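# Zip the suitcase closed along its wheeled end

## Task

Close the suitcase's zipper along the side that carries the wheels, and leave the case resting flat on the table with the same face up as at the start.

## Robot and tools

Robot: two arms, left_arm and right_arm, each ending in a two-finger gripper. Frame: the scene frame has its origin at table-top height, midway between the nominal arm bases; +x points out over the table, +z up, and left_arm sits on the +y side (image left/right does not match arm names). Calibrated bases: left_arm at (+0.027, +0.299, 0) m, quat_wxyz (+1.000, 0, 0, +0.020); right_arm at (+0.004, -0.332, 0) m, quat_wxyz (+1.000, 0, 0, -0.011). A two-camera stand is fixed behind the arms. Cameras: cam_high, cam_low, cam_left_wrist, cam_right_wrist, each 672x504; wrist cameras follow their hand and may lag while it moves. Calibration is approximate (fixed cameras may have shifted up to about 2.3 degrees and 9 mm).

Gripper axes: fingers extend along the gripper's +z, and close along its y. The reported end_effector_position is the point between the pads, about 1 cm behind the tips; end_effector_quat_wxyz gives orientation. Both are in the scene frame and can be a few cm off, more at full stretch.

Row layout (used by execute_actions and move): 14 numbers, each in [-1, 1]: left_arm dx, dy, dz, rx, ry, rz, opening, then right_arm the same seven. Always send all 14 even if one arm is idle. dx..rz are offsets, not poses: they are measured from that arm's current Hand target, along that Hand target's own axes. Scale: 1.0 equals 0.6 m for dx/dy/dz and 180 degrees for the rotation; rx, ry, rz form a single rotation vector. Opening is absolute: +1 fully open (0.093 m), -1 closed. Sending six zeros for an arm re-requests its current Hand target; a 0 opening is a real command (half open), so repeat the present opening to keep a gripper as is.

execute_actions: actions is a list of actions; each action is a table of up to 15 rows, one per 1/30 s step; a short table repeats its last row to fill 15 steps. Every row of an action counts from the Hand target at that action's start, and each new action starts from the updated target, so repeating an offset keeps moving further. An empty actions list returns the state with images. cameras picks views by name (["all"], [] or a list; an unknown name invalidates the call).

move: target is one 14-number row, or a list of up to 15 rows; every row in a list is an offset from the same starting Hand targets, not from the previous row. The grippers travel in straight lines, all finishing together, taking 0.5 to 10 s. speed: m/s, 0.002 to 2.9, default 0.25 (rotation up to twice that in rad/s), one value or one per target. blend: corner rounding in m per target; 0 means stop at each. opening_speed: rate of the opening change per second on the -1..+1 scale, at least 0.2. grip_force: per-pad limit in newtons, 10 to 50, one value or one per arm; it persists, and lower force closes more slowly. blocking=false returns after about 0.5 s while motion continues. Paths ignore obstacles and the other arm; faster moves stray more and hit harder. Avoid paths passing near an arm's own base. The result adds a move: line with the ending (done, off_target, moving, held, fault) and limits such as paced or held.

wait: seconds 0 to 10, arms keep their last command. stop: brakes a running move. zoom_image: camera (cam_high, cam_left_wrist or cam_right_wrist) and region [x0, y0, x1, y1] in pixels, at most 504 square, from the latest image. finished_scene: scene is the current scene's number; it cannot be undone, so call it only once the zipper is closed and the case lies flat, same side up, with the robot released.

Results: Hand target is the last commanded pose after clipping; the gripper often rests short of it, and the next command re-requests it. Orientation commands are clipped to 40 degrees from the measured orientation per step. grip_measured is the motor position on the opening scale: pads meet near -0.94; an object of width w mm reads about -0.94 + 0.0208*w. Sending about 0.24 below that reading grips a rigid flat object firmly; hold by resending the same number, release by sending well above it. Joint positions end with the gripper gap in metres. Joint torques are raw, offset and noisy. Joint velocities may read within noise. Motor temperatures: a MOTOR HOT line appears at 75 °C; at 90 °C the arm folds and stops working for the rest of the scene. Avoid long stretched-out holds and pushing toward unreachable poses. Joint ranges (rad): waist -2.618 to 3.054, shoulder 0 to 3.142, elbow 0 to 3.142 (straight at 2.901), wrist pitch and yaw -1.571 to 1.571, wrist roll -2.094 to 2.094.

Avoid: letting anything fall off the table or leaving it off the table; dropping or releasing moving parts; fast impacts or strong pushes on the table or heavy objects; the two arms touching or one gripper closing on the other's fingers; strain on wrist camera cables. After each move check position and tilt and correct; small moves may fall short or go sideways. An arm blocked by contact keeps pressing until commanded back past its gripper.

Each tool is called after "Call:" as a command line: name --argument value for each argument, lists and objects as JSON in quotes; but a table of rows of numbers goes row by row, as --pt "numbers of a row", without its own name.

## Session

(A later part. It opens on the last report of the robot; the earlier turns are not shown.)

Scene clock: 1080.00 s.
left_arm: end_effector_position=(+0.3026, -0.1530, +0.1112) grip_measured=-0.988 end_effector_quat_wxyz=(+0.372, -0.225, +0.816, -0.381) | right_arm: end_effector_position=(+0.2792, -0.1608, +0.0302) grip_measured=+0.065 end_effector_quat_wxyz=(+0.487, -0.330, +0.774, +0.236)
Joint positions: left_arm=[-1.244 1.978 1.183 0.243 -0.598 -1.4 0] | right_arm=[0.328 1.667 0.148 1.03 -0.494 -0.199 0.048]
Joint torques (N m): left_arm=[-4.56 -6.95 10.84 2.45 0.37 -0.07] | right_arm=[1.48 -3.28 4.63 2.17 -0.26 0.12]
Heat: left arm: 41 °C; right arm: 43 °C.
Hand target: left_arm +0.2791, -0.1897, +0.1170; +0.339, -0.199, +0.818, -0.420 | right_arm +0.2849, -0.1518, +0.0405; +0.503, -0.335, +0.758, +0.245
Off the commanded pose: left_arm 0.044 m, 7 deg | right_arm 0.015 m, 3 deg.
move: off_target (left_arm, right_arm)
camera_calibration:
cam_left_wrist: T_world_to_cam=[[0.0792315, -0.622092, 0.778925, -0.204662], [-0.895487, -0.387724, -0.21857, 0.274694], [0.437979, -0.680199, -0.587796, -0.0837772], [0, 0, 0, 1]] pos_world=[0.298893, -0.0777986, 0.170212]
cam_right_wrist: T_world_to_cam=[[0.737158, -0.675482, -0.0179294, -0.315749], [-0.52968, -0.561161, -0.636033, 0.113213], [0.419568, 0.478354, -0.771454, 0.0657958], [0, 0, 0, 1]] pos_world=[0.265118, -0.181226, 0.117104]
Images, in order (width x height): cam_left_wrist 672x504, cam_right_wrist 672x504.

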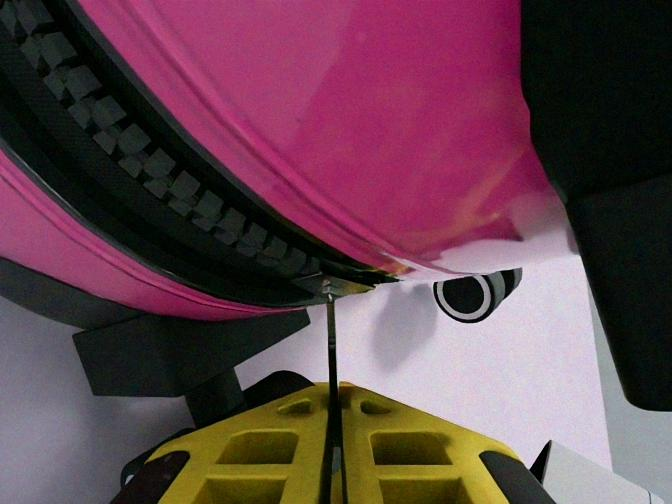

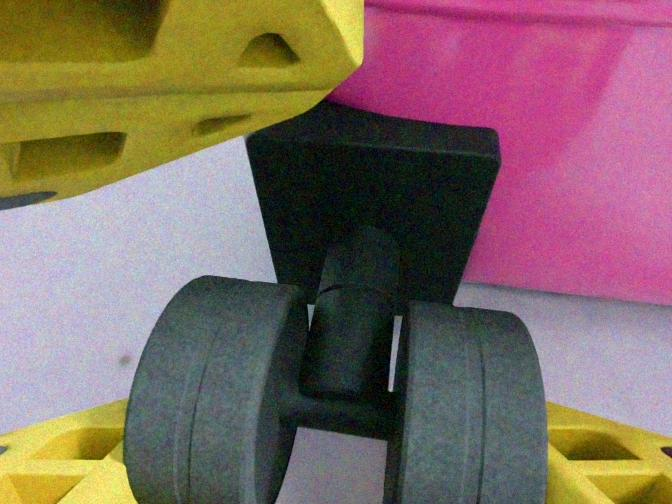

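Call:
move --pt "0 0 0 0 0 0 -1 0 0 0 0 0 0 0.9" --pt "0 0 0 0 0 0 -1 0 0 -0.2 0 0 0 0.9" --pt "0 0 0 0 0 0 -1 -0.15 -0.1 -0.2 0 0 0 0.9" --speed 0.12 --opening_speed 1 --cameras '["cam_right_wrist","cam_high","cam_left_wrist"]'

Scene clock: 1105.83 s.
left_arm: end_effector_position=(+0.2937, -0.1628, +0.1124) grip_measured=-0.988 end_effector_quat_wxyz=(+0.364, -0.219, +0.817, -0.390) | right_arm: end_effector_position=(+0.2765, -0.2521, +0.1535) grip_measured=+0.897 end_effector_quat_wxyz=(+0.489, -0.323, +0.771, +0.250)
Joint positions: left_arm=[-1.265 1.987 1.197 0.244 -0.592 -1.41 0] | right_arm=[-0.197 1.01 0.503 -0.242 -0.95 -0.572 0.088]
Joint torques (N m): left_arm=[-2.82 -7.21 10.18 2.5 0.36 0.04] | right_arm=[-0.43 -1.37 8.51 1.47 -0.54 -0.17]
Motor temperatures (°C): left_arm=[23 34 38 42 20 19 20] | right_arm=[19 21 27 44 18 19 22]
Heat: left arm: 42 °C; right arm: 44 °C.
Hand target: left_arm +0.2790, -0.1897, +0.1168; +0.339, -0.199, +0.818, -0.420 | right_arm +0.2824, -0.2525, +0.1667; +0.503, -0.335, +0.758, +0.245
Off the commanded pose: left_arm 0.031 m, 5 deg | right_arm 0.014 m, 3 deg.
move: off_target (left_arm, right_arm)
camera_calibration:
cam_left_wrist: T_world_to_cam=[[0.0696446, -0.612365, 0.787502, -0.207592], [-0.904949, -0.370973, -0.208439, 0.267452], [0.419782, -0.698132, -0.579995, -0.084215], [0, 0, 0, 1]] pos_world=[0.29184, -0.0866976, 0.170382]
cam_right_wrist: T_world_to_cam=[[0.739822, -0.671415, -0.0432013, -0.368955], [-0.531281, -0.5436, -0.649799, 0.145993], [0.4128, 0.503687, -0.758877, 0.212025], [0, 0, 0, 1]] pos_world=[0.263, -0.275155, 0.239828]
Images, in order (width x height): cam_high 672x504, cam_left_wrist 672x504, cam_right_wrist 672x504.

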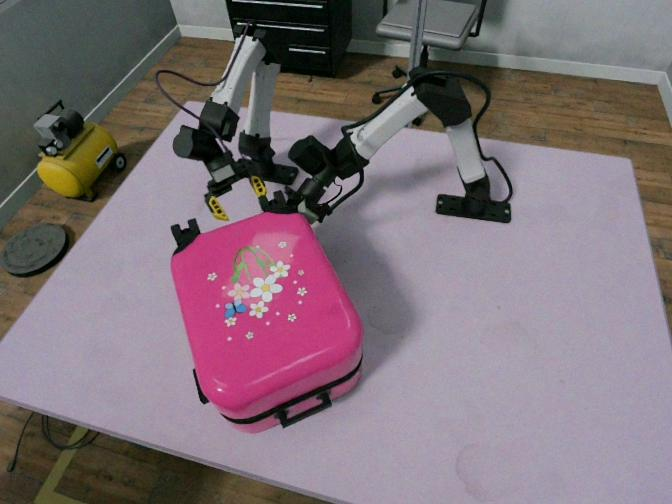

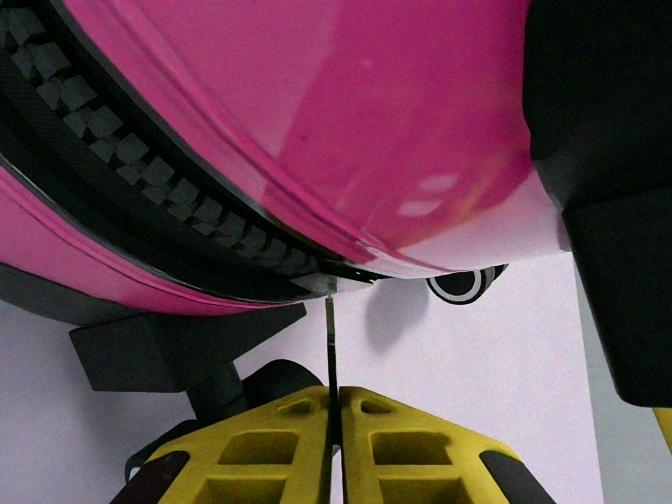

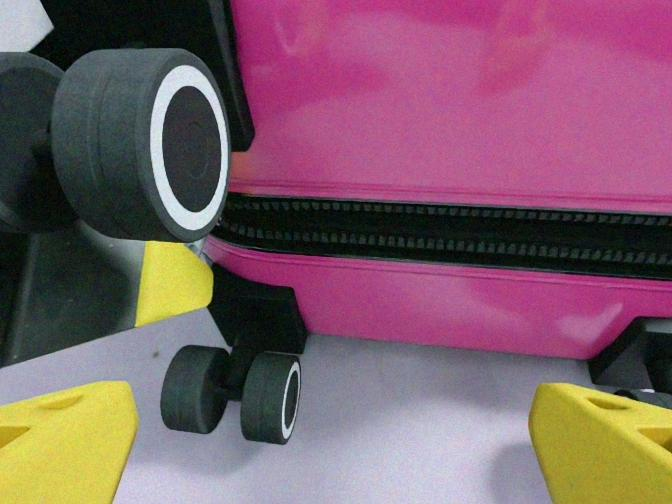

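Call:
move --pt "0 0 0 0 0 0 -1 0.066 -0.216 -0.089 0 0 0 1" --pt "0 0 0 0 0 0 -1 0.165 -0.235 -0.044 0 0 0 1" --speed 0.15 --blend '[0.02,0]' --cameras '["cam_right_wrist"]'

Scene clock: 1118.33 s.
left_arm: end_effector_position=(+0.2937, -0.1628, +0.1124) grip_measured=-0.988 end_effector_quat_wxyz=(+0.364, -0.219, +0.817, -0.390) | right_arm: end_effector_position=(+0.3444, -0.3902, +0.0778) grip_measured=+1.000 end_effector_quat_wxyz=(+0.490, -0.328, +0.769, +0.248)
Joint positions: left_arm=[-1.265 1.987 1.197 0.244 -0.592 -1.41 0] | right_arm=[-0.611 1.824 0.941 -0.537 -1.157 -1.342 0.093]
Joint torques (N m): left_arm=[-2.78 -7.05 10.37 2.47 0.36 0.02] | right_arm=[-0.1 -6.82 3.92 0.74 -0.85 -0.11]
Heat: left arm: 42 °C; right arm: 41 °C.
Hand target: left_arm +0.2790, -0.1897, +0.1168; +0.339, -0.199, +0.818, -0.420 | right_arm +0.3463, -0.3896, +0.0801; +0.503, -0.335, +0.758, +0.245
Off the commanded pose: left_arm 0.031 m, 5 deg | right_arm 0.003 m, 2 deg.
move: off_target (left_arm)
camera_calibration:
cam_right_wrist: T_world_to_cam=[[0.74488, -0.66636, -0.0334303, -0.515742], [-0.523233, -0.55233, -0.648968, 0.0515326], [0.413982, 0.500895, -0.760081, 0.194753], [0, 0, 0, 1]] pos_world=[0.330505, -0.412758, 0.16423]
Images, in order (width x height): cam_right_wrist 672x504.

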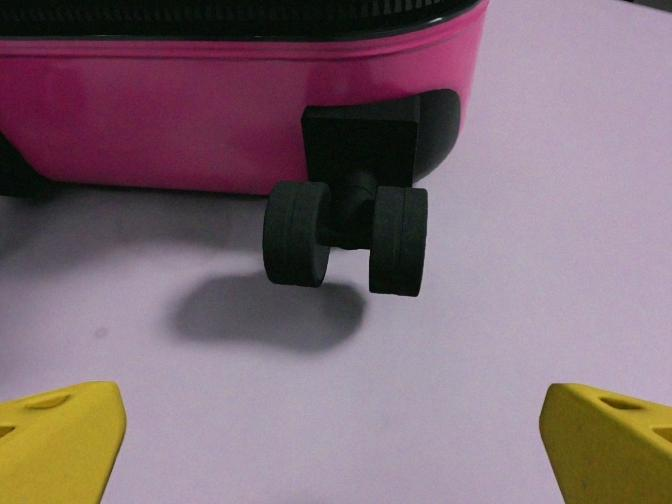

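Call:
move --pt "0 0 0 0 0 0 -1 0.005 -0.003 0.155 0 0 0 1" --pt "0 0 0 0 0 0 -1 0.005 -0.003 0.155 0 0 0 -0.4" --speed 0.1 --opening_speed 0.6 --cameras '["cam_right_wrist"]'

Scene clock: 1127.27 s.
left_arm: end_effector_position=(+0.2931, -0.1632, +0.1124) grip_measured=-0.988 end_effector_quat_wxyz=(+0.363, -0.219, +0.817, -0.391) | right_arm: end_effector_position=(+0.4039, -0.3294, +0.0434) grip_measured=+0.096 end_effector_quat_wxyz=(+0.500, -0.334, +0.763, +0.236)
Joint positions: left_arm=[-1.266 1.987 1.197 0.244 -0.592 -1.41 0] | right_arm=[-0.345 1.928 0.805 0.236 -1.046 -0.786 0.05]
Joint torques (N m): left_arm=[-2.77 -7.21 10.18 2.49 0.37 0.05] | right_arm=[0.27 -6.84 3.73 1.43 -0.63 0.05]
Motor temperatures (°C): left_arm=[22 36 37 42 20 19 20] | right_arm=[19 22 28 39 18 19 21]
Heat: left arm: 42 °C; right arm: 39 °C.
Hand target: left_arm +0.2789, -0.1898, +0.1168; +0.339, -0.199, +0.818, -0.420 | right_arm +0.4025, -0.3256, +0.0425; +0.503, -0.335, +0.758, +0.245
Off the commanded pose: left_arm 0.030 m, 5 deg | right_arm 0.004 m, 1 deg.
move: off_target (left_arm)
camera_calibration:
cam_right_wrist: T_world_to_cam=[[0.742096, -0.670293, -0.000894401, -0.522273], [-0.505188, -0.558426, -0.657986, 0.0850812], [0.440544, 0.48874, -0.75303, 0.098476], [0, 0, 0, 1]] pos_world=[0.387176, -0.350694, 0.129671]
Images, in order (width x height): cam_right_wrist 672x504.

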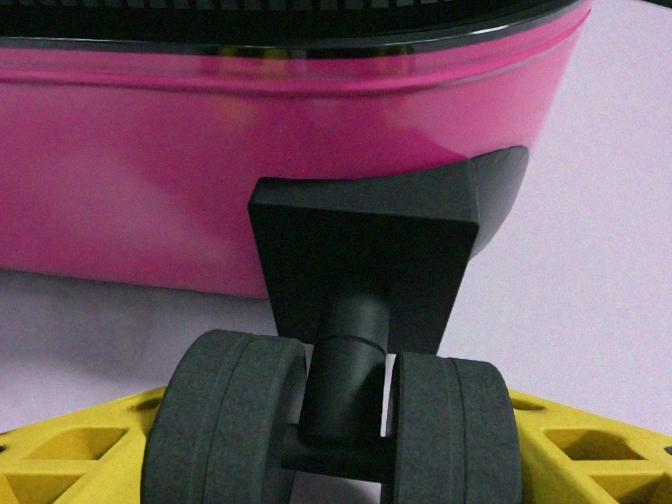

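Call:
move --target '[-0.002,-0.039,0.067,-0.054,-0.114,-0.058,-1,0,0,0,0,0,0,-0.4]' --speed 0.06 --cameras '["cam_right_wrist","cam_left_wrist"]'

Scene clock: 1137.77 s.
left_arm: end_effector_position=(+0.3044, -0.1903, +0.1045) grip_measured=-0.988 end_effector_quat_wxyz=(+0.430, -0.380, +0.766, -0.290) | right_arm: end_effector_position=(+0.4116, -0.3504, +0.0425) grip_measured=+0.055 end_effector_quat_wxyz=(+0.508, -0.320, +0.774, +0.202)
Joint positions: left_arm=[-1.343 2.316 1.811 -0.424 -0.956 -1.884 0] | right_arm=[-0.38 1.933 0.812 0.272 -1.006 -0.778 0.048]
Joint torques (N m): left_arm=[-0.99 -8.51 13.53 2.71 -0.18 0.68] | right_arm=[3.11 -7.49 3.23 1.16 -1.03 -0.04]
Heat: left arm: 42 °C; right arm: 38 °C.
Hand target: left_arm +0.3098, -0.2244, +0.1196; +0.421, -0.371, +0.756, -0.336 | right_arm +0.4026, -0.3258, +0.0425; +0.503, -0.335, +0.758, +0.244
Off the commanded pose: left_arm 0.038 m, 6 deg | right_arm 0.026 m, 5 deg.
move: off_target (left_arm, right_arm)
camera_calibration:
cam_left_wrist: T_world_to_cam=[[0.333882, -0.556138, 0.761074, -0.285853], [-0.686127, -0.697015, -0.208326, 0.13669], [0.646338, -0.452637, -0.614302, -0.131151], [0, 0, 0, 1]] pos_world=[0.273996, -0.123062, 0.165465]
cam_right_wrist: T_world_to_cam=[[0.697166, -0.715899, 0.0380584, -0.541268], [-0.5293, -0.549802, -0.646188, 0.0889356], [0.48353, 0.430356, -0.762228, 0.0669036], [0, 0, 0, 1]] pos_world=[0.392077, -0.367388, 0.129065]
Images, in order (width x height): cam_left_wrist 672x504, cam_right_wrist 672x504.

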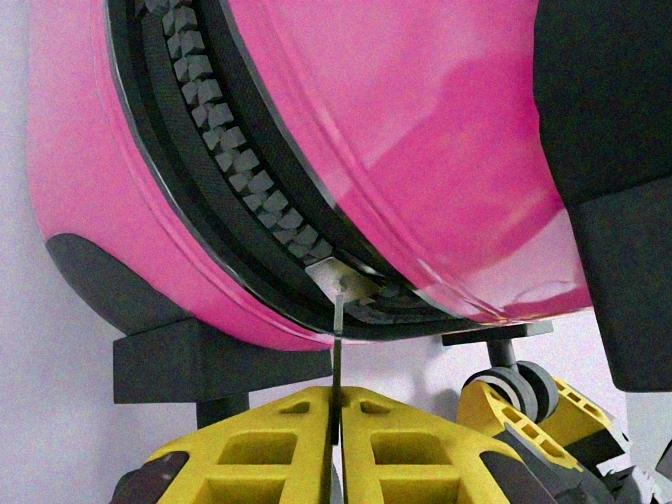

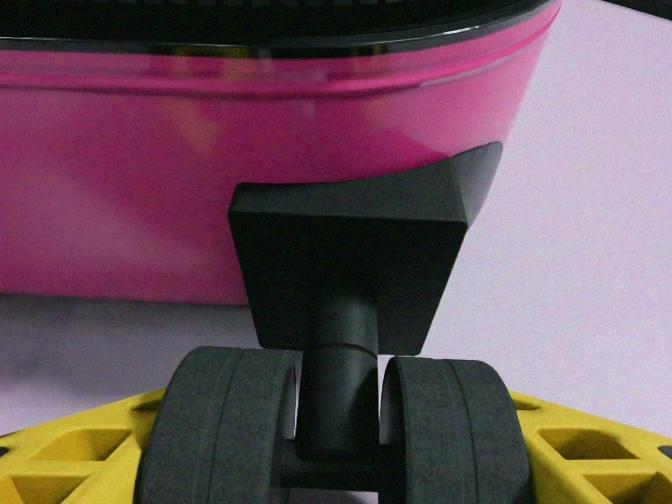

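Call:
move --target '[0.016,-0.037,0.042,-0.026,-0.055,0.05,-1,0,0,0,0,0,0,-0.4]' --speed 0.06 --cameras '["cam_right_wrist","cam_left_wrist","cam_high"]'

Scene clock: 1150.63 s.
left_arm: end_effector_position=(+0.3225, -0.2173, +0.1076) grip_measured=-0.988 end_effector_quat_wxyz=(+0.500, -0.351, +0.769, -0.187) | right_arm: end_effector_position=(+0.4203, -0.3704, +0.0422) grip_measured=+0.047 end_effector_quat_wxyz=(+0.513, -0.289, +0.788, +0.178)
Joint positions: left_arm=[-1.345 2.838 2.822 -1.167 -1.088 -1.925 0] | right_arm=[-0.407 1.943 0.817 0.33 -0.959 -0.714 0.047]
Joint torques (N m): left_arm=[-0.28 -12.56 10.56 2.89 -0.37 0.95] | right_arm=[4.97 -8.2 2.07 0.96 -1.53 -0.51]
Heat: left arm: 41 °C; right arm: 37 °C.
Hand target: left_arm +0.3349, -0.2485, +0.1238; +0.495, -0.355, +0.757, -0.238 | right_arm +0.4026, -0.3257, +0.0424; +0.503, -0.335, +0.758, +0.245
Off the commanded pose: left_arm 0.037 m, 6 deg | right_arm 0.048 m, 10 deg.
elbow stopped short (left arm): the move would have taken joint 3 (elbow) straighter than the controller allows.
move: off_target (left_arm, right_arm)
camera_calibration:
cam_left_wrist: T_world_to_cam=[[0.355292, -0.693786, 0.626441, -0.331619], [-0.616382, -0.677709, -0.400979, 0.1334], [0.702738, -0.243662, -0.668422, -0.120073], [0, 0, 0, 1]] pos_world=[0.284427, -0.168924, 0.180971]
cam_right_wrist: T_world_to_cam=[[0.634556, -0.771768, 0.0413773, -0.556087], [-0.576803, -0.508529, -0.639294, 0.117412], [0.514428, 0.381802, -0.767848, 0.0403453], [0, 0, 0, 1]] pos_world=[0.399837, -0.384866, 0.129049]
Images, in order (width x height): cam_high 672x504, cam_left_wrist 672x504, cam_right_wrist 672x504.

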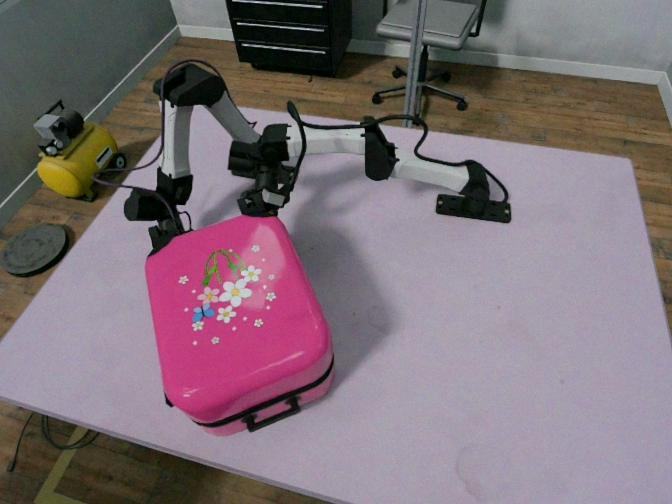

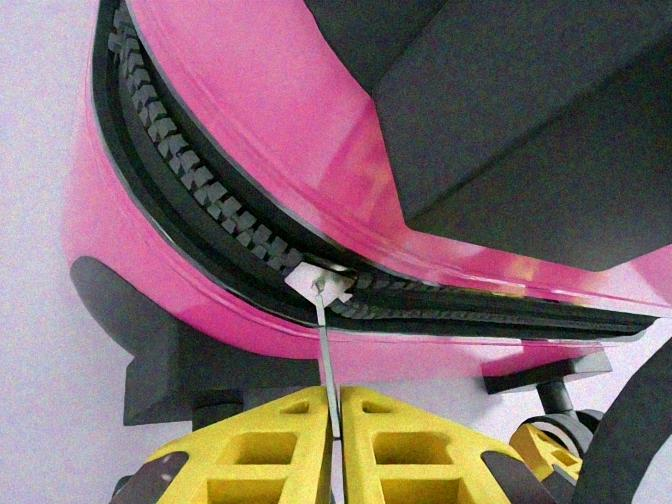

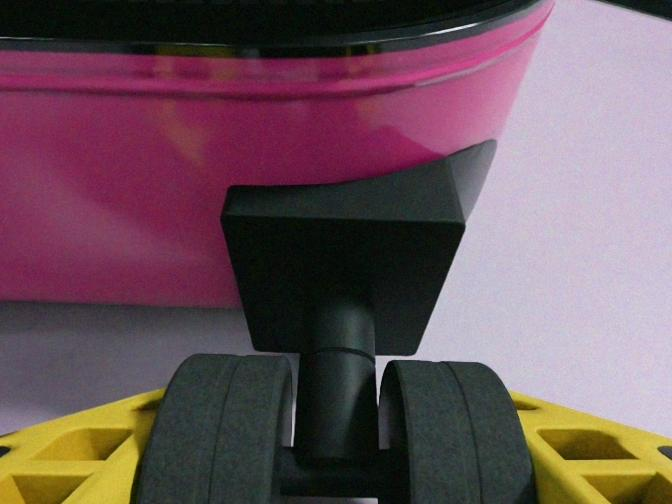

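Call:
move --target '[-0.021,0.027,-0.018,0,0,0,-1,-0.004,0.117,0.01,0,0,0,-0.5]' --speed 0.06 --cameras '["cam_right_wrist","cam_left_wrist"]'

Scene clock: 1163.10 s.
left_arm: end_effector_position=(+0.3247, -0.1952, +0.1090) grip_measured=-0.988 end_effector_quat_wxyz=(+0.503, -0.387, +0.753, -0.172) | right_arm: end_effector_position=(+0.3918, -0.3614, +0.0393) grip_measured=+0.047 end_effector_quat_wxyz=(+0.523, -0.223, +0.809, +0.149)
Joint positions: left_arm=[-1.333 2.835 2.836 -1.302 -1.103 -2.075 0] | right_arm=[-0.382 1.834 0.572 0.607 -0.836 -0.51 0.047]
Joint torques (N m): left_arm=[-2.19 -13.83 8.23 2.53 -0.43 1.15] | right_arm=[10.33 -10.26 -1.59 1.07 -2.12 -1.09]
Motor temperatures (°C): left_arm=[21 42 42 41 20 20 20] | right_arm=[20 25 27 36 20 19 22]
Heat: left arm: 42 °C; right arm: 36 °C.
Hand target: left_arm +0.3232, -0.2285, +0.1238; +0.494, -0.356, +0.757, -0.238 | right_arm +0.3538, -0.2747, +0.0447; +0.503, -0.335, +0.758, +0.245
Off the commanded pose: left_arm 0.036 m, 8 deg | right_arm 0.095 m, 18 deg.
move: off_target (left_arm, right_arm)
camera_calibration:
cam_left_wrist: T_world_to_cam=[[0.412634, -0.65206, 0.636043, -0.329438], [-0.560261, -0.732241, -0.38721, 0.119907], [0.718221, -0.196574, -0.667471, -0.111345], [0, 0, 0, 1]] pos_world=[0.283087, -0.1489, 0.181647]
cam_right_wrist: T_world_to_cam=[[0.511786, -0.858915, 0.0184638, -0.513443], [-0.653014, -0.402885, -0.641293, 0.171857], [0.558255, 0.316148, -0.767074, 0.00840608], [0, 0, 0, 1]] pos_world=[0.370305, -0.374423, 0.126139]
Images, in order (width x height): cam_left_wrist 672x504, cam_right_wrist 672x504.

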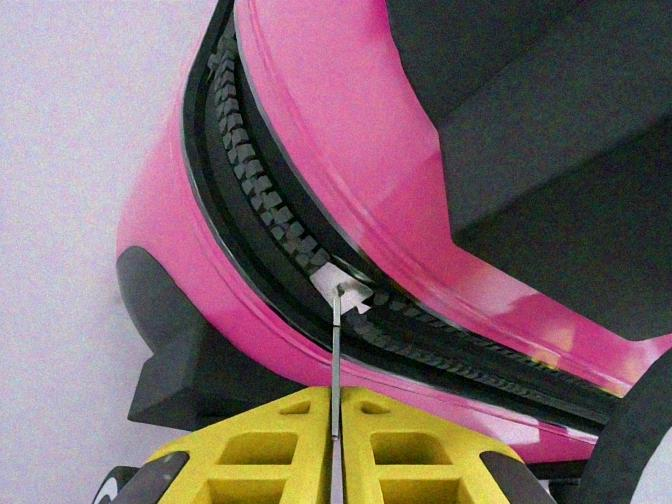

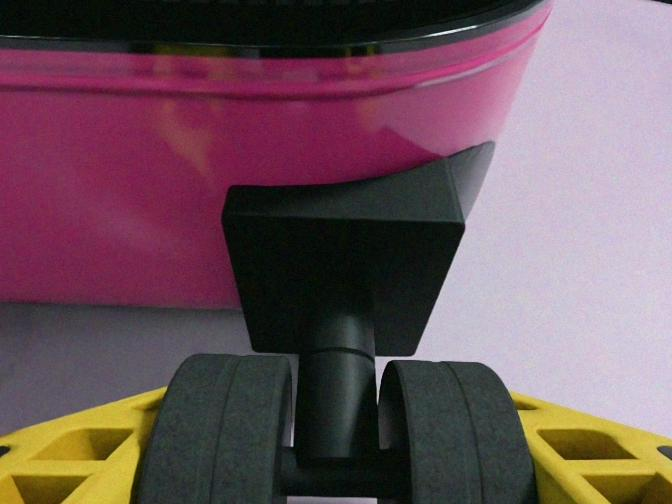

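Call:
execute_actions --actions '[]'

Scene clock: 1188.17 s.
left_arm: end_effector_position=(+0.3247, -0.1952, +0.1090) grip_measured=-0.988 end_effector_quat_wxyz=(+0.503, -0.387, +0.753, -0.172) | right_arm: end_effector_position=(+0.3918, -0.3614, +0.0393) grip_measured=+0.047 end_effector_quat_wxyz=(+0.523, -0.223, +0.809, +0.149)
Joint positions: left_arm=[-1.333 2.835 2.836 -1.302 -1.103 -2.075 0] | right_arm=[-0.382 1.834 0.572 0.607 -0.836 -0.51 0.047]
Joint velocities: within noise
Joint torques (N m): left_arm=[-2.1 -13.87 8.31 2.53 -0.45 1.13] | right_arm=[10.25 -10.18 -1.57 1.06 -2.09 -1.09]
Motor temperatures (°C): left_arm=[21 51 38 40 20 20 20] | right_arm=[25 30 26 35 23 20 22]
Heat: left arm: 51 °C; right arm: 35 °C.
Hand target: left_arm +0.3232, -0.2285, +0.1238; +0.494, -0.356, +0.757, -0.238 | right_arm +0.3538, -0.2747, +0.0447; +0.503, -0.335, +0.758, +0.245
Tool commands: left_gripper/opening=-1.0 right_gripper/opening=-0.5
Off the commanded pose: left_arm 0.036 m, 8 deg | right_arm 0.095 m, 18 deg.
camera_calibration:
cam_left_wrist: T_world_to_cam=[[0.412634, -0.65206, 0.636043, -0.329438], [-0.560261, -0.732241, -0.38721, 0.119907], [0.718221, -0.196574, -0.667471, -0.111345], [0, 0, 0, 1]] pos_world=[0.283087, -0.1489, 0.181647]
cam_right_wrist: T_world_to_cam=[[0.511786, -0.858915, 0.0184638, -0.513443], [-0.653014, -0.402885, -0.641293, 0.171857], [0.558255, 0.316148, -0.767074, 0.00840608], [0, 0, 0, 1]] pos_world=[0.370305, -0.374423, 0.126139]

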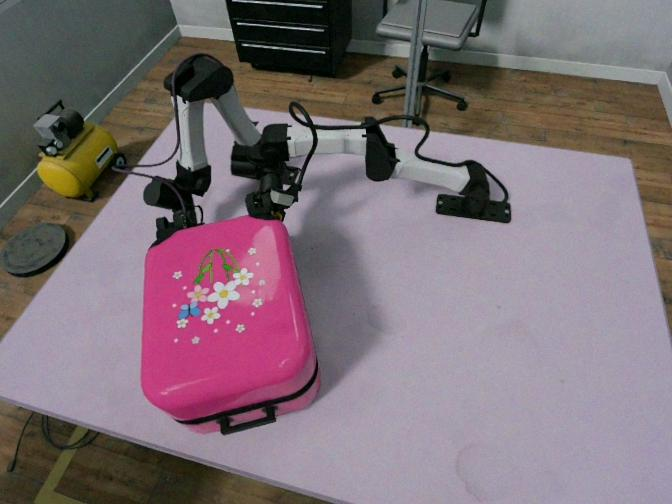

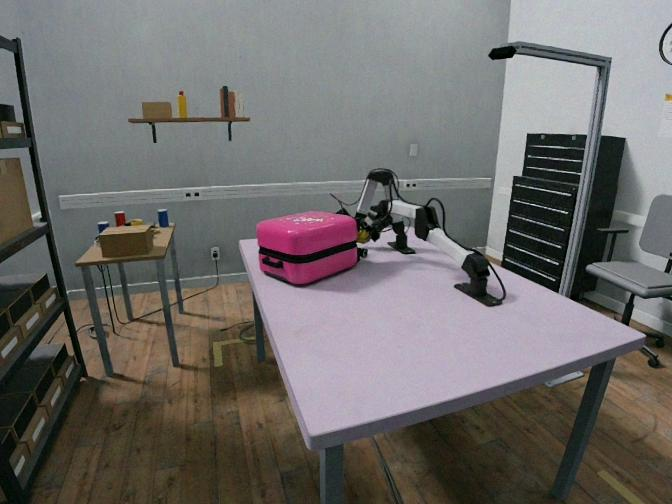

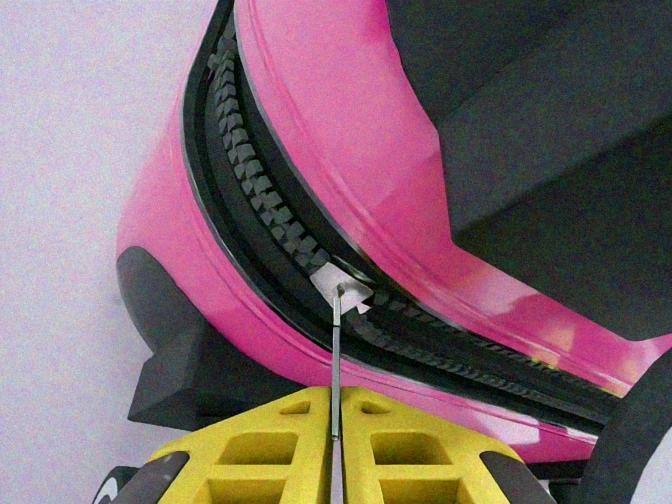

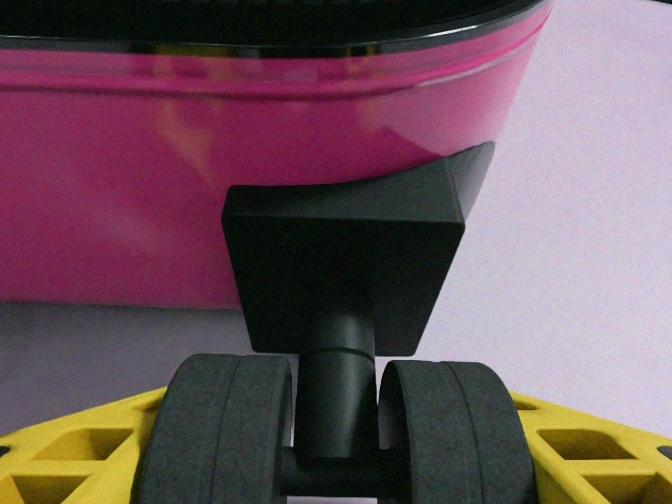

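Call:
move --target '[0.014,0.017,-0.009,0,0,0.05,-1,-0.008,0.128,0.021,0.103,0,0.041,-0.5]' --speed 0.05 --cameras '["cam_high","cam_left_wrist","cam_right_wrist"]'

Scene clock: 1198.70 s.
left_arm: end_effector_position=(+0.3440, -0.1777, +0.1212) grip_measured=-0.988 end_effector_quat_wxyz=(+0.511, -0.400, +0.745, -0.158) | right_arm: end_effector_position=(+0.3707, -0.3648, +0.0422) grip_measured=+0.047 end_effector_quat_wxyz=(+0.543, -0.115, +0.824, +0.112)
Joint positions: left_arm=[-1.291 2.818 2.848 -1.339 -1.111 -2.074 0] | right_arm=[-0.347 1.757 0.365 0.89 -0.647 -0.256 0.047]
Joint torques (N m): left_arm=[-6.5 -12.07 7.25 2.16 -0.45 1.09] | right_arm=[2.5 -5.46 3.04 1.71 -0.2 -0.07]
Heat: left arm: 54 °C; right arm: 35 °C.
Hand target: left_arm +0.3166, -0.2248, +0.1207; +0.504, -0.340, +0.766, -0.210 (not the last commanded pose) | right_arm +0.3692, -0.3533, +0.0393; +0.538, -0.129, +0.824, +0.119 (not the last commanded pose)
Off the commanded pose: left_arm 0.060 m, 14 deg | right_arm 0.164 m, 11 deg.
move: held (right_arm; a check stopped the path), off_target (left_arm; braked when a check withheld steps of right_arm); limits=held
pose unreachable (right arm): on one or more control steps of this call, first in action 0 (counted from 0), this arm could not follow its commanded pose, so it was not sent that pose on those steps. It may still have moved: this result reports where it is.
cause: moving toward the commanded pose would bring a part of the arm too close to another arm (this arm's forearm (the part past joint 3) and the left arm's wrist (the part past joint 4), along the way the arms are being sent, or toward where that arm still pushes).
camera_calibration:
cam_left_wrist: T_world_to_cam=[[0.437572, -0.640843, 0.630754, -0.339697], [-0.526292, -0.751296, -0.39821, 0.134547], [0.729073, -0.157715, -0.666017, -0.110632], [0, 0, 0, 1]] pos_world=[0.300112, -0.134056, 0.19416]
cam_right_wrist: T_world_to_cam=[[0.306523, -0.951298, -0.0328088, -0.461056], [-0.72128, -0.20964, -0.660157, 0.255071], [0.621127, 0.226018, -0.750411, -0.0334487], [0, 0, 0, 1]] pos_world=[0.346078, -0.377568, 0.12816]
Images, in order (width x height): cam_high 672x504, cam_left_wrist 672x504, cam_right_wrist 672x504.

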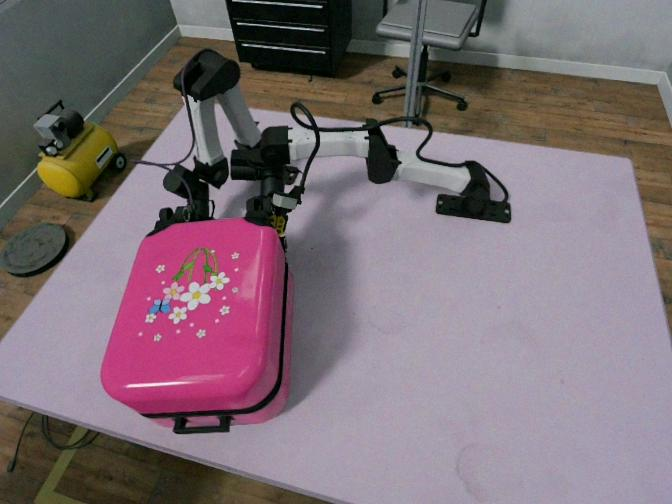

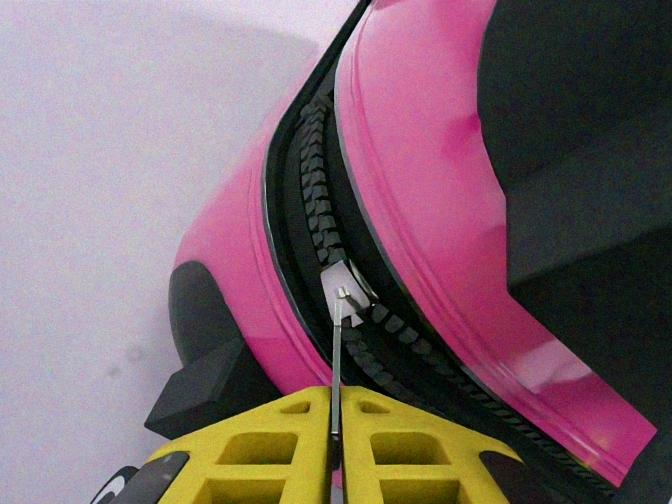

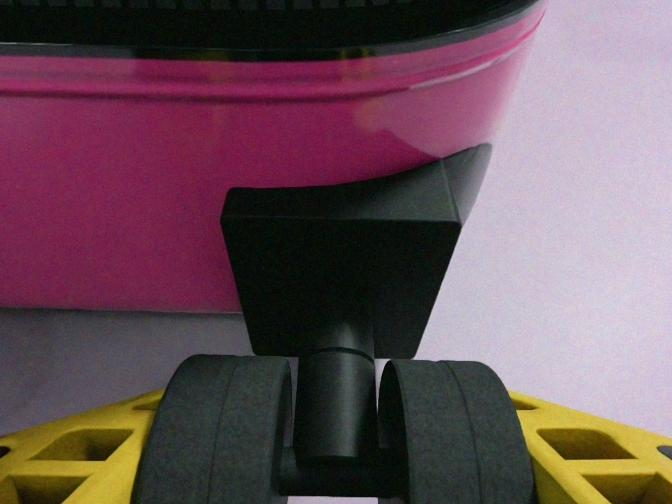

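Call:
move --target '[0.031,-0.041,0.04,0.052,0.055,0.034,-1,0,0,0,0,0,0,-0.5]' --speed 0.05 --cameras '["cam_left_wrist"]'

Scene clock: 1217.43 s.
left_arm: end_effector_position=(+0.3679, -0.1973, +0.1275) grip_measured=-0.988 end_effector_quat_wxyz=(+0.509, -0.357, +0.764, -0.171) | right_arm: end_effector_position=(+0.3731, -0.3837, +0.0424) grip_measured=+0.047 end_effector_quat_wxyz=(+0.544, -0.070, +0.831, +0.094)
Joint positions: left_arm=[-1.258 2.818 2.848 -1.13 -1.075 -1.809 0] | right_arm=[-0.373 1.757 0.368 0.901 -0.59 -0.202 0.047]
Joint torques (N m): left_arm=[-5.81 -11.9 7.32 2.63 0.39 1.43] | right_arm=[4.37 -5.3 2.58 1.72 -0.79 -0.59]
Motor temperatures (°C): left_arm=[23 57 36 39 20 21 20] | right_arm=[23 27 26 36 21 20 23]
Heat: left arm: 57 °C; right arm: 36 °C.
Hand target: left_arm +0.3414, -0.2546, +0.1157; +0.473, -0.237, +0.804, -0.273 | right_arm +0.3693, -0.3533, +0.0394; +0.538, -0.129, +0.824, +0.119
Off the commanded pose: left_arm 0.064 m, 19 deg | right_arm 0.031 m, 7 deg.
move: off_target (left_arm, right_arm)
camera_calibration:
cam_left_wrist: T_world_to_cam=[[0.374776, -0.696212, 0.612235, -0.352247], [-0.592865, -0.687669, -0.419074, 0.174526], [0.712779, -0.205914, -0.670482, -0.129892], [0, 0, 0, 1]] pos_world=[0.328068, -0.151969, 0.201707]
Images, in order (width x height): cam_left_wrist 672x504.

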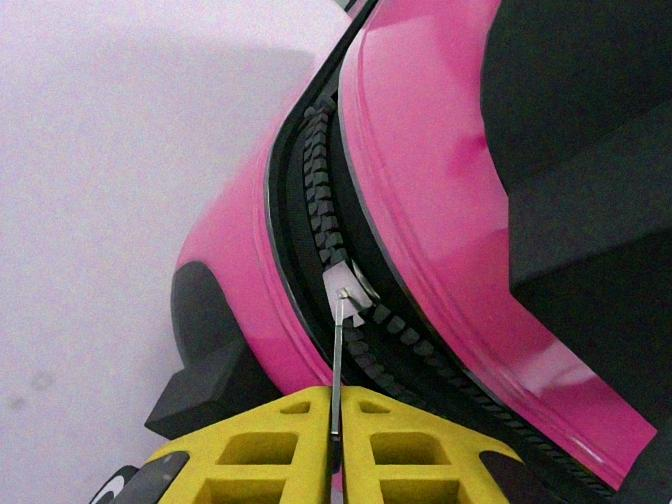

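Call:
move --target '[-0.121,0.173,-0.094,0,0,0,-1,0.03,0.2,-0.041,0,0,0,-0.5]' --speed 0.05 --cameras '["cam_high","cam_left_wrist"]'

Scene clock: 1234.03 s.
left_arm: end_effector_position=(+0.3215, -0.0994, +0.1112) grip_measured=-0.990 end_effector_quat_wxyz=(+0.493, -0.282, +0.785, -0.249) | right_arm: end_effector_position=(+0.3108, -0.2968, +0.0396) grip_measured=+0.047 end_effector_quat_wxyz=(+0.549, -0.057, +0.833, +0.038)
Joint positions: left_arm=[-1.257 2.006 1.245 0.014 -0.958 -1.461 0] | right_arm=[0.11 1.554 0.027 1.121 -0.046 -0.019 0.047]
Joint torques (N m): left_arm=[-2.19 -10.5 6.42 2.34 0.41 0.83] | right_arm=[5.12 -4.45 2.11 1.87 -1.63 -0.06]
Motor temperatures (°C): left_arm=[23 58 35 40 20 22 20] | right_arm=[23 26 25 39 21 20 23]
Heat: left arm: 58 °C; right arm: 39 °C.
Hand target: left_arm +0.3105, -0.1195, +0.1154; +0.473, -0.237, +0.804, -0.273 | right_arm +0.3003, -0.2505, +0.0394; +0.538, -0.129, +0.825, +0.119
Off the commanded pose: left_arm 0.023 m, 7 deg | right_arm 0.047 m, 12 deg.
move: off_target (left_arm, right_arm)
camera_calibration:
cam_left_wrist: T_world_to_cam=[[0.198861, -0.728335, 0.65573, -0.208175], [-0.712665, -0.566762, -0.413388, 0.257504], [0.672728, -0.385109, -0.631766, -0.0968157], [0, 0, 0, 1]] pos_world=[0.290043, -0.042962, 0.181791]
Images, in order (width x height): cam_high 672x504, cam_left_wrist 672x504.

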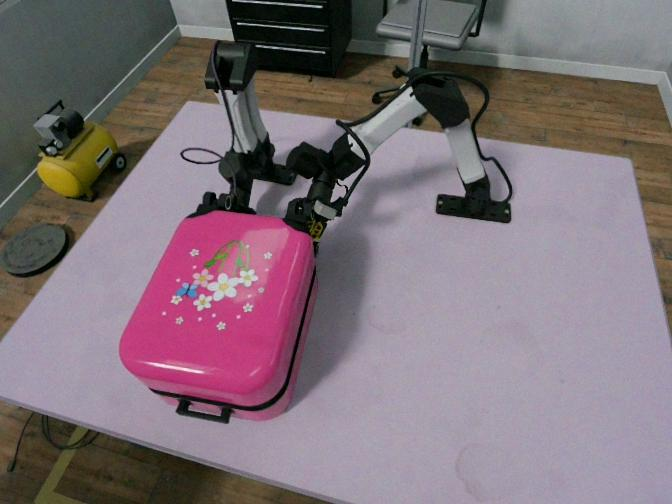

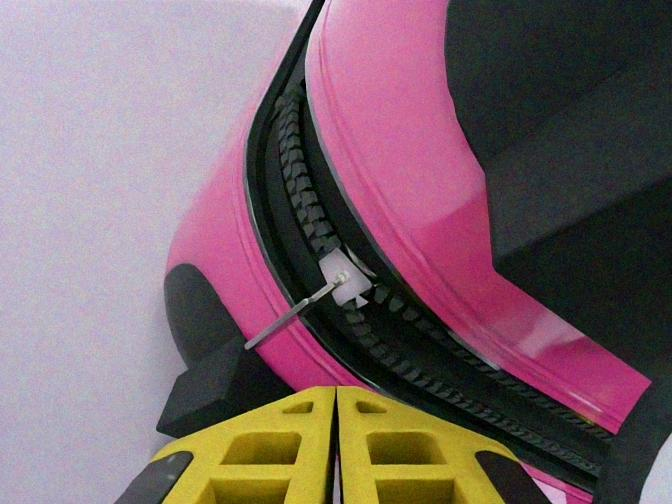

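Call:
move --pt "0 0 0 0 0 0 -0.6 0 0 0 0 0 0 -0.5" --pt "0 0 -0.067 0 0 0 -0.6 0 0 0 0 0 0 -0.5" --speed 0.06 --cameras '["cam_left_wrist","cam_right_wrist"]'

Scene clock: 1267.97 s.
left_arm: end_effector_position=(+0.2982, -0.0891, +0.1090) grip_measured=-0.602 end_effector_quat_wxyz=(+0.476, -0.270, +0.803, -0.238) | right_arm: end_effector_position=(+0.3072, -0.2858, +0.0397) grip_measured=+0.047 end_effector_quat_wxyz=(+0.548, -0.078, +0.831, +0.054)
Joint positions: left_arm=[-1.293 1.942 1.193 -0.08 -0.942 -1.511 0.016] | right_arm=[0.129 1.548 0.019 1.124 -0.079 -0.029 0.047]
Joint torques (N m): left_arm=[-5.33 -12.08 7.09 2.1 -0.26 0.53] | right_arm=[3.96 -3.77 3.12 1.81 -1.27 0.04]
Motor temperatures (°C): left_arm=[22 49 35 40 19 21 20] | right_arm=[22 24 25 41 23 19 23]
Heat: left arm: 49 °C; right arm: 41 °C.
Hand target: left_arm +0.2747, -0.1108, +0.1315; +0.473, -0.237, +0.804, -0.273 | right_arm +0.3003, -0.2504, +0.0394; +0.538, -0.129, +0.825, +0.119
Off the commanded pose: left_arm 0.039 m, 6 deg | right_arm 0.036 m, 10 deg.
move: off_target (left_arm, right_arm)
camera_calibration:
cam_left_wrist: T_world_to_cam=[[0.206366, -0.752203, 0.625782, -0.19567], [-0.745476, -0.535118, -0.397385, 0.256729], [0.633782, -0.384498, -0.671179, -0.0625676], [0, 0, 0, 1]] pos_world=[0.271419, -0.0338602, 0.182473]
cam_right_wrist: T_world_to_cam=[[0.184095, -0.982668, 0.0217201, -0.340072], [-0.740989, -0.15327, -0.653792, 0.246083], [0.64579, 0.104266, -0.756363, -0.0557932], [0, 0, 0, 1]] pos_world=[0.280981, -0.290644, 0.126073]
Images, in order (width x height): cam_left_wrist 672x504, cam_right_wrist 672x504.

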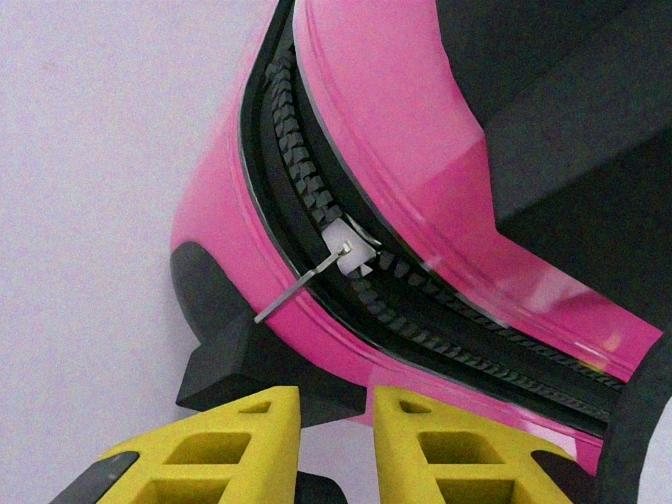

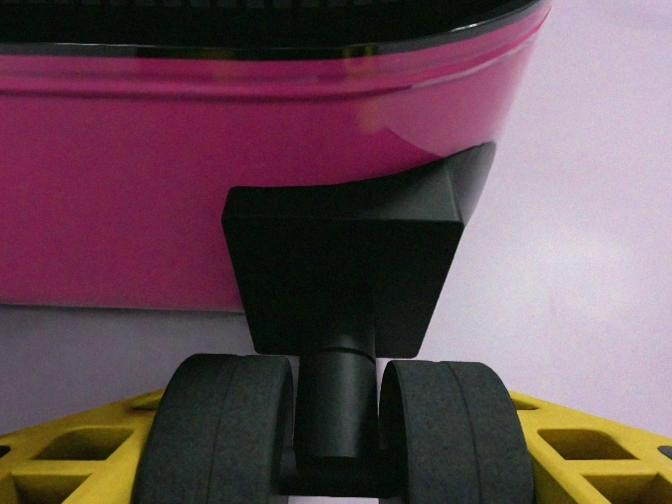

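Call:
move --target '[-0.047,0.046,0.017,0.042,0.044,0.094,-0.6,0,0,0,0,0,0,-0.5]' --speed 0.05 --cameras '["cam_left_wrist"]'

Scene clock: 1289.93 s.
left_arm: end_effector_position=(+0.2906, -0.0826, +0.1231) grip_measured=-0.602 end_effector_quat_wxyz=(+0.460, -0.065, +0.843, -0.271) | right_arm: end_effector_position=(+0.3068, -0.2832, +0.0397) grip_measured=+0.047 end_effector_quat_wxyz=(+0.548, -0.081, +0.831, +0.056)
Joint positions: left_arm=[-1.228 1.745 0.925 0.252 -0.649 -0.979 0.016] | right_arm=[0.14 1.548 0.019 1.124 -0.073 -0.027 0.047]
Joint torques (N m): left_arm=[0.38 -9.25 5.29 2.23 -0.16 0.19] | right_arm=[3.18 -3.63 3.17 1.8 -1.3 0.05]
Motor temperatures (°C): left_arm=[23 54 35 39 19 20 20] | right_arm=[22 23 25 42 22 19 23]
Heat: left arm: 54 °C; right arm: 42 °C.
Hand target: left_arm +0.2929, -0.0746, +0.1269; +0.466, -0.065, +0.841, -0.268 | right_arm +0.3003, -0.2505, +0.0394; +0.538, -0.129, +0.825, +0.119
Off the commanded pose: left_arm 0.009 m, 1 deg | right_arm 0.033 m, 9 deg.
move: off_target (right_arm)
camera_calibration:
cam_left_wrist: T_world_to_cam=[[-0.142755, -0.852551, 0.50277, -0.0897357], [-0.857333, -0.147316, -0.493233, 0.336383], [0.494572, -0.501453, -0.70989, -0.0102417], [0, 0, 0, 1]] pos_world=[0.280647, -0.0320855, 0.203761]
Images, in order (width x height): cam_left_wrist 672x504.

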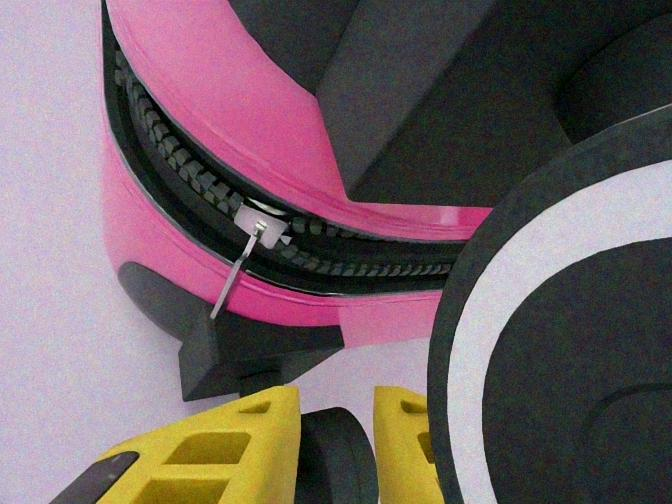

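Call:
move --pt "-0.011 0.038 -0.014 0 0 0 -0.6 0 0 0 0 0 0 -0.5" --pt "-0.009 0.036 0.05 0 0 0 -0.6 0 0 0 0 0 0 -0.5" --speed 0.05 --cameras '["cam_left_wrist"]'

Scene clock: 1305.00 s.
left_arm: end_effector_position=(+0.3169, -0.0604, +0.1041) grip_measured=-0.602 end_effector_quat_wxyz=(+0.459, -0.067, +0.844, -0.268) | right_arm: end_effector_position=(+0.3068, -0.2832, +0.0397) grip_measured=+0.047 end_effector_quat_wxyz=(+0.548, -0.081, +0.831, +0.056)
Joint positions: left_arm=[-1.13 1.762 0.848 0.372 -0.569 -0.921 0.016] | right_arm=[0.14 1.548 0.019 1.124 -0.073 -0.027 0.047]
Joint torques (N m): left_arm=[0.03 -5.12 9.06 2.36 -0.12 0.15] | right_arm=[3.19 -3.62 3.07 1.81 -1.29 0.02]
Heat: left arm: 52 °C; right arm: 43 °C.
Hand target: left_arm +0.3234, -0.0661, +0.1073; +0.466, -0.065, +0.841, -0.269 | right_arm +0.3003, -0.2505, +0.0394; +0.538, -0.129, +0.825, +0.119
Off the commanded pose: left_arm 0.009 m, 1 deg | right_arm 0.033 m, 9 deg.
move: off_target (right_arm)
camera_calibration:
cam_left_wrist: T_world_to_cam=[[-0.136688, -0.85556, 0.499333, -0.0591951], [-0.85878, -0.14891, -0.490227, 0.352827], [0.493775, -0.495825, -0.714383, -0.024572], [0, 0, 0, 1]] pos_world=[0.307042, -0.0102889, 0.18497]
Images, in order (width x height): cam_left_wrist 672x504.

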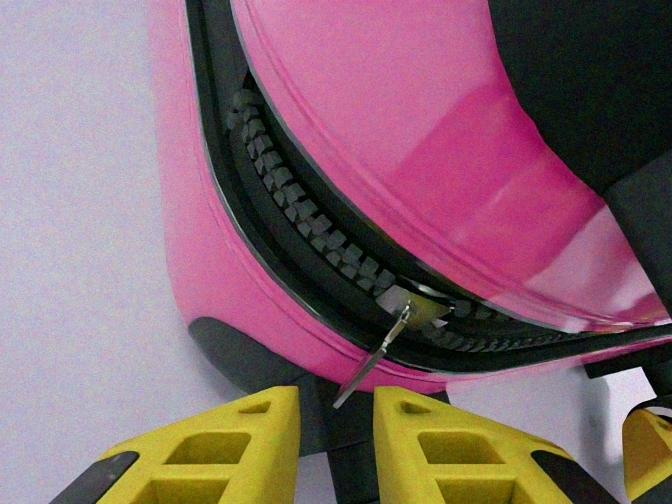

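Call:
move --target '[-0.004,-0.013,0.018,0,0,0.08,-0.6,0,0,0,0,0,0,-0.5]' --speed 0.05 --cameras '["cam_left_wrist"]'

Scene clock: 1314.60 s.
left_arm: end_effector_position=(+0.3248, -0.0622, +0.1050) grip_measured=-0.600 end_effector_quat_wxyz=(+0.489, +0.023, +0.846, -0.209) | right_arm: end_effector_position=(+0.3068, -0.2833, +0.0397) grip_measured=+0.047 end_effector_quat_wxyz=(+0.548, -0.080, +0.831, +0.055)
Joint positions: left_arm=[-1.119 1.783 0.88 0.36 -0.574 -0.693 0.016] | right_arm=[0.141 1.548 0.019 1.124 -0.072 -0.027 0.047]
Joint torques (N m): left_arm=[-0.34 -3.89 11.25 2.4 -0.02 0.4] | right_arm=[3.22 -3.7 3.06 1.83 -1.31 0.04]
Motor temperatures (°C): left_arm=[22 48 35 38 19 20 20] | right_arm=[21 22 25 43 22 19 23]
Heat: left arm: 48 °C; right arm: 43 °C.
Hand target: left_arm +0.3326, -0.0760, +0.1086; +0.496, +0.040, +0.842, -0.208 | right_arm +0.3003, -0.2505, +0.0394; +0.538, -0.128, +0.825, +0.119
Off the commanded pose: left_arm 0.016 m, 2 deg | right_arm 0.033 m, 9 deg.
move: off_target (left_arm, right_arm)
camera_calibration:
cam_left_wrist: T_world_to_cam=[[-0.246531, -0.91656, 0.314865, -0.00891418], [-0.816569, 0.0214723, -0.576849, 0.365823], [0.521956, -0.39932, -0.753728, -0.0277361], [0, 0, 0, 1]] pos_world=[0.310999, -0.027101, 0.192926]
Images, in order (width x height): cam_left_wrist 672x504.

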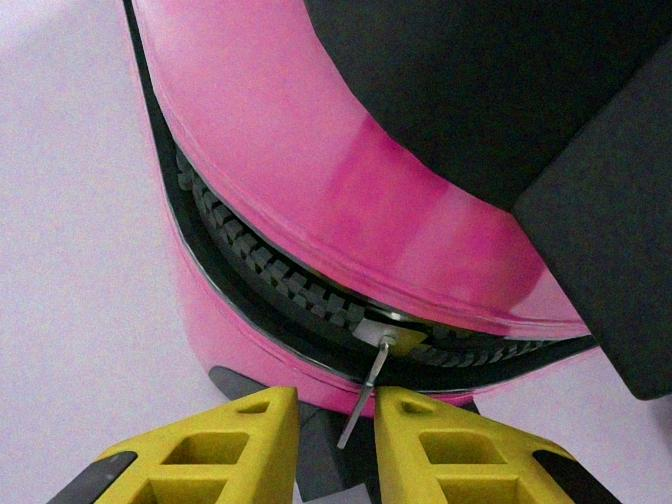

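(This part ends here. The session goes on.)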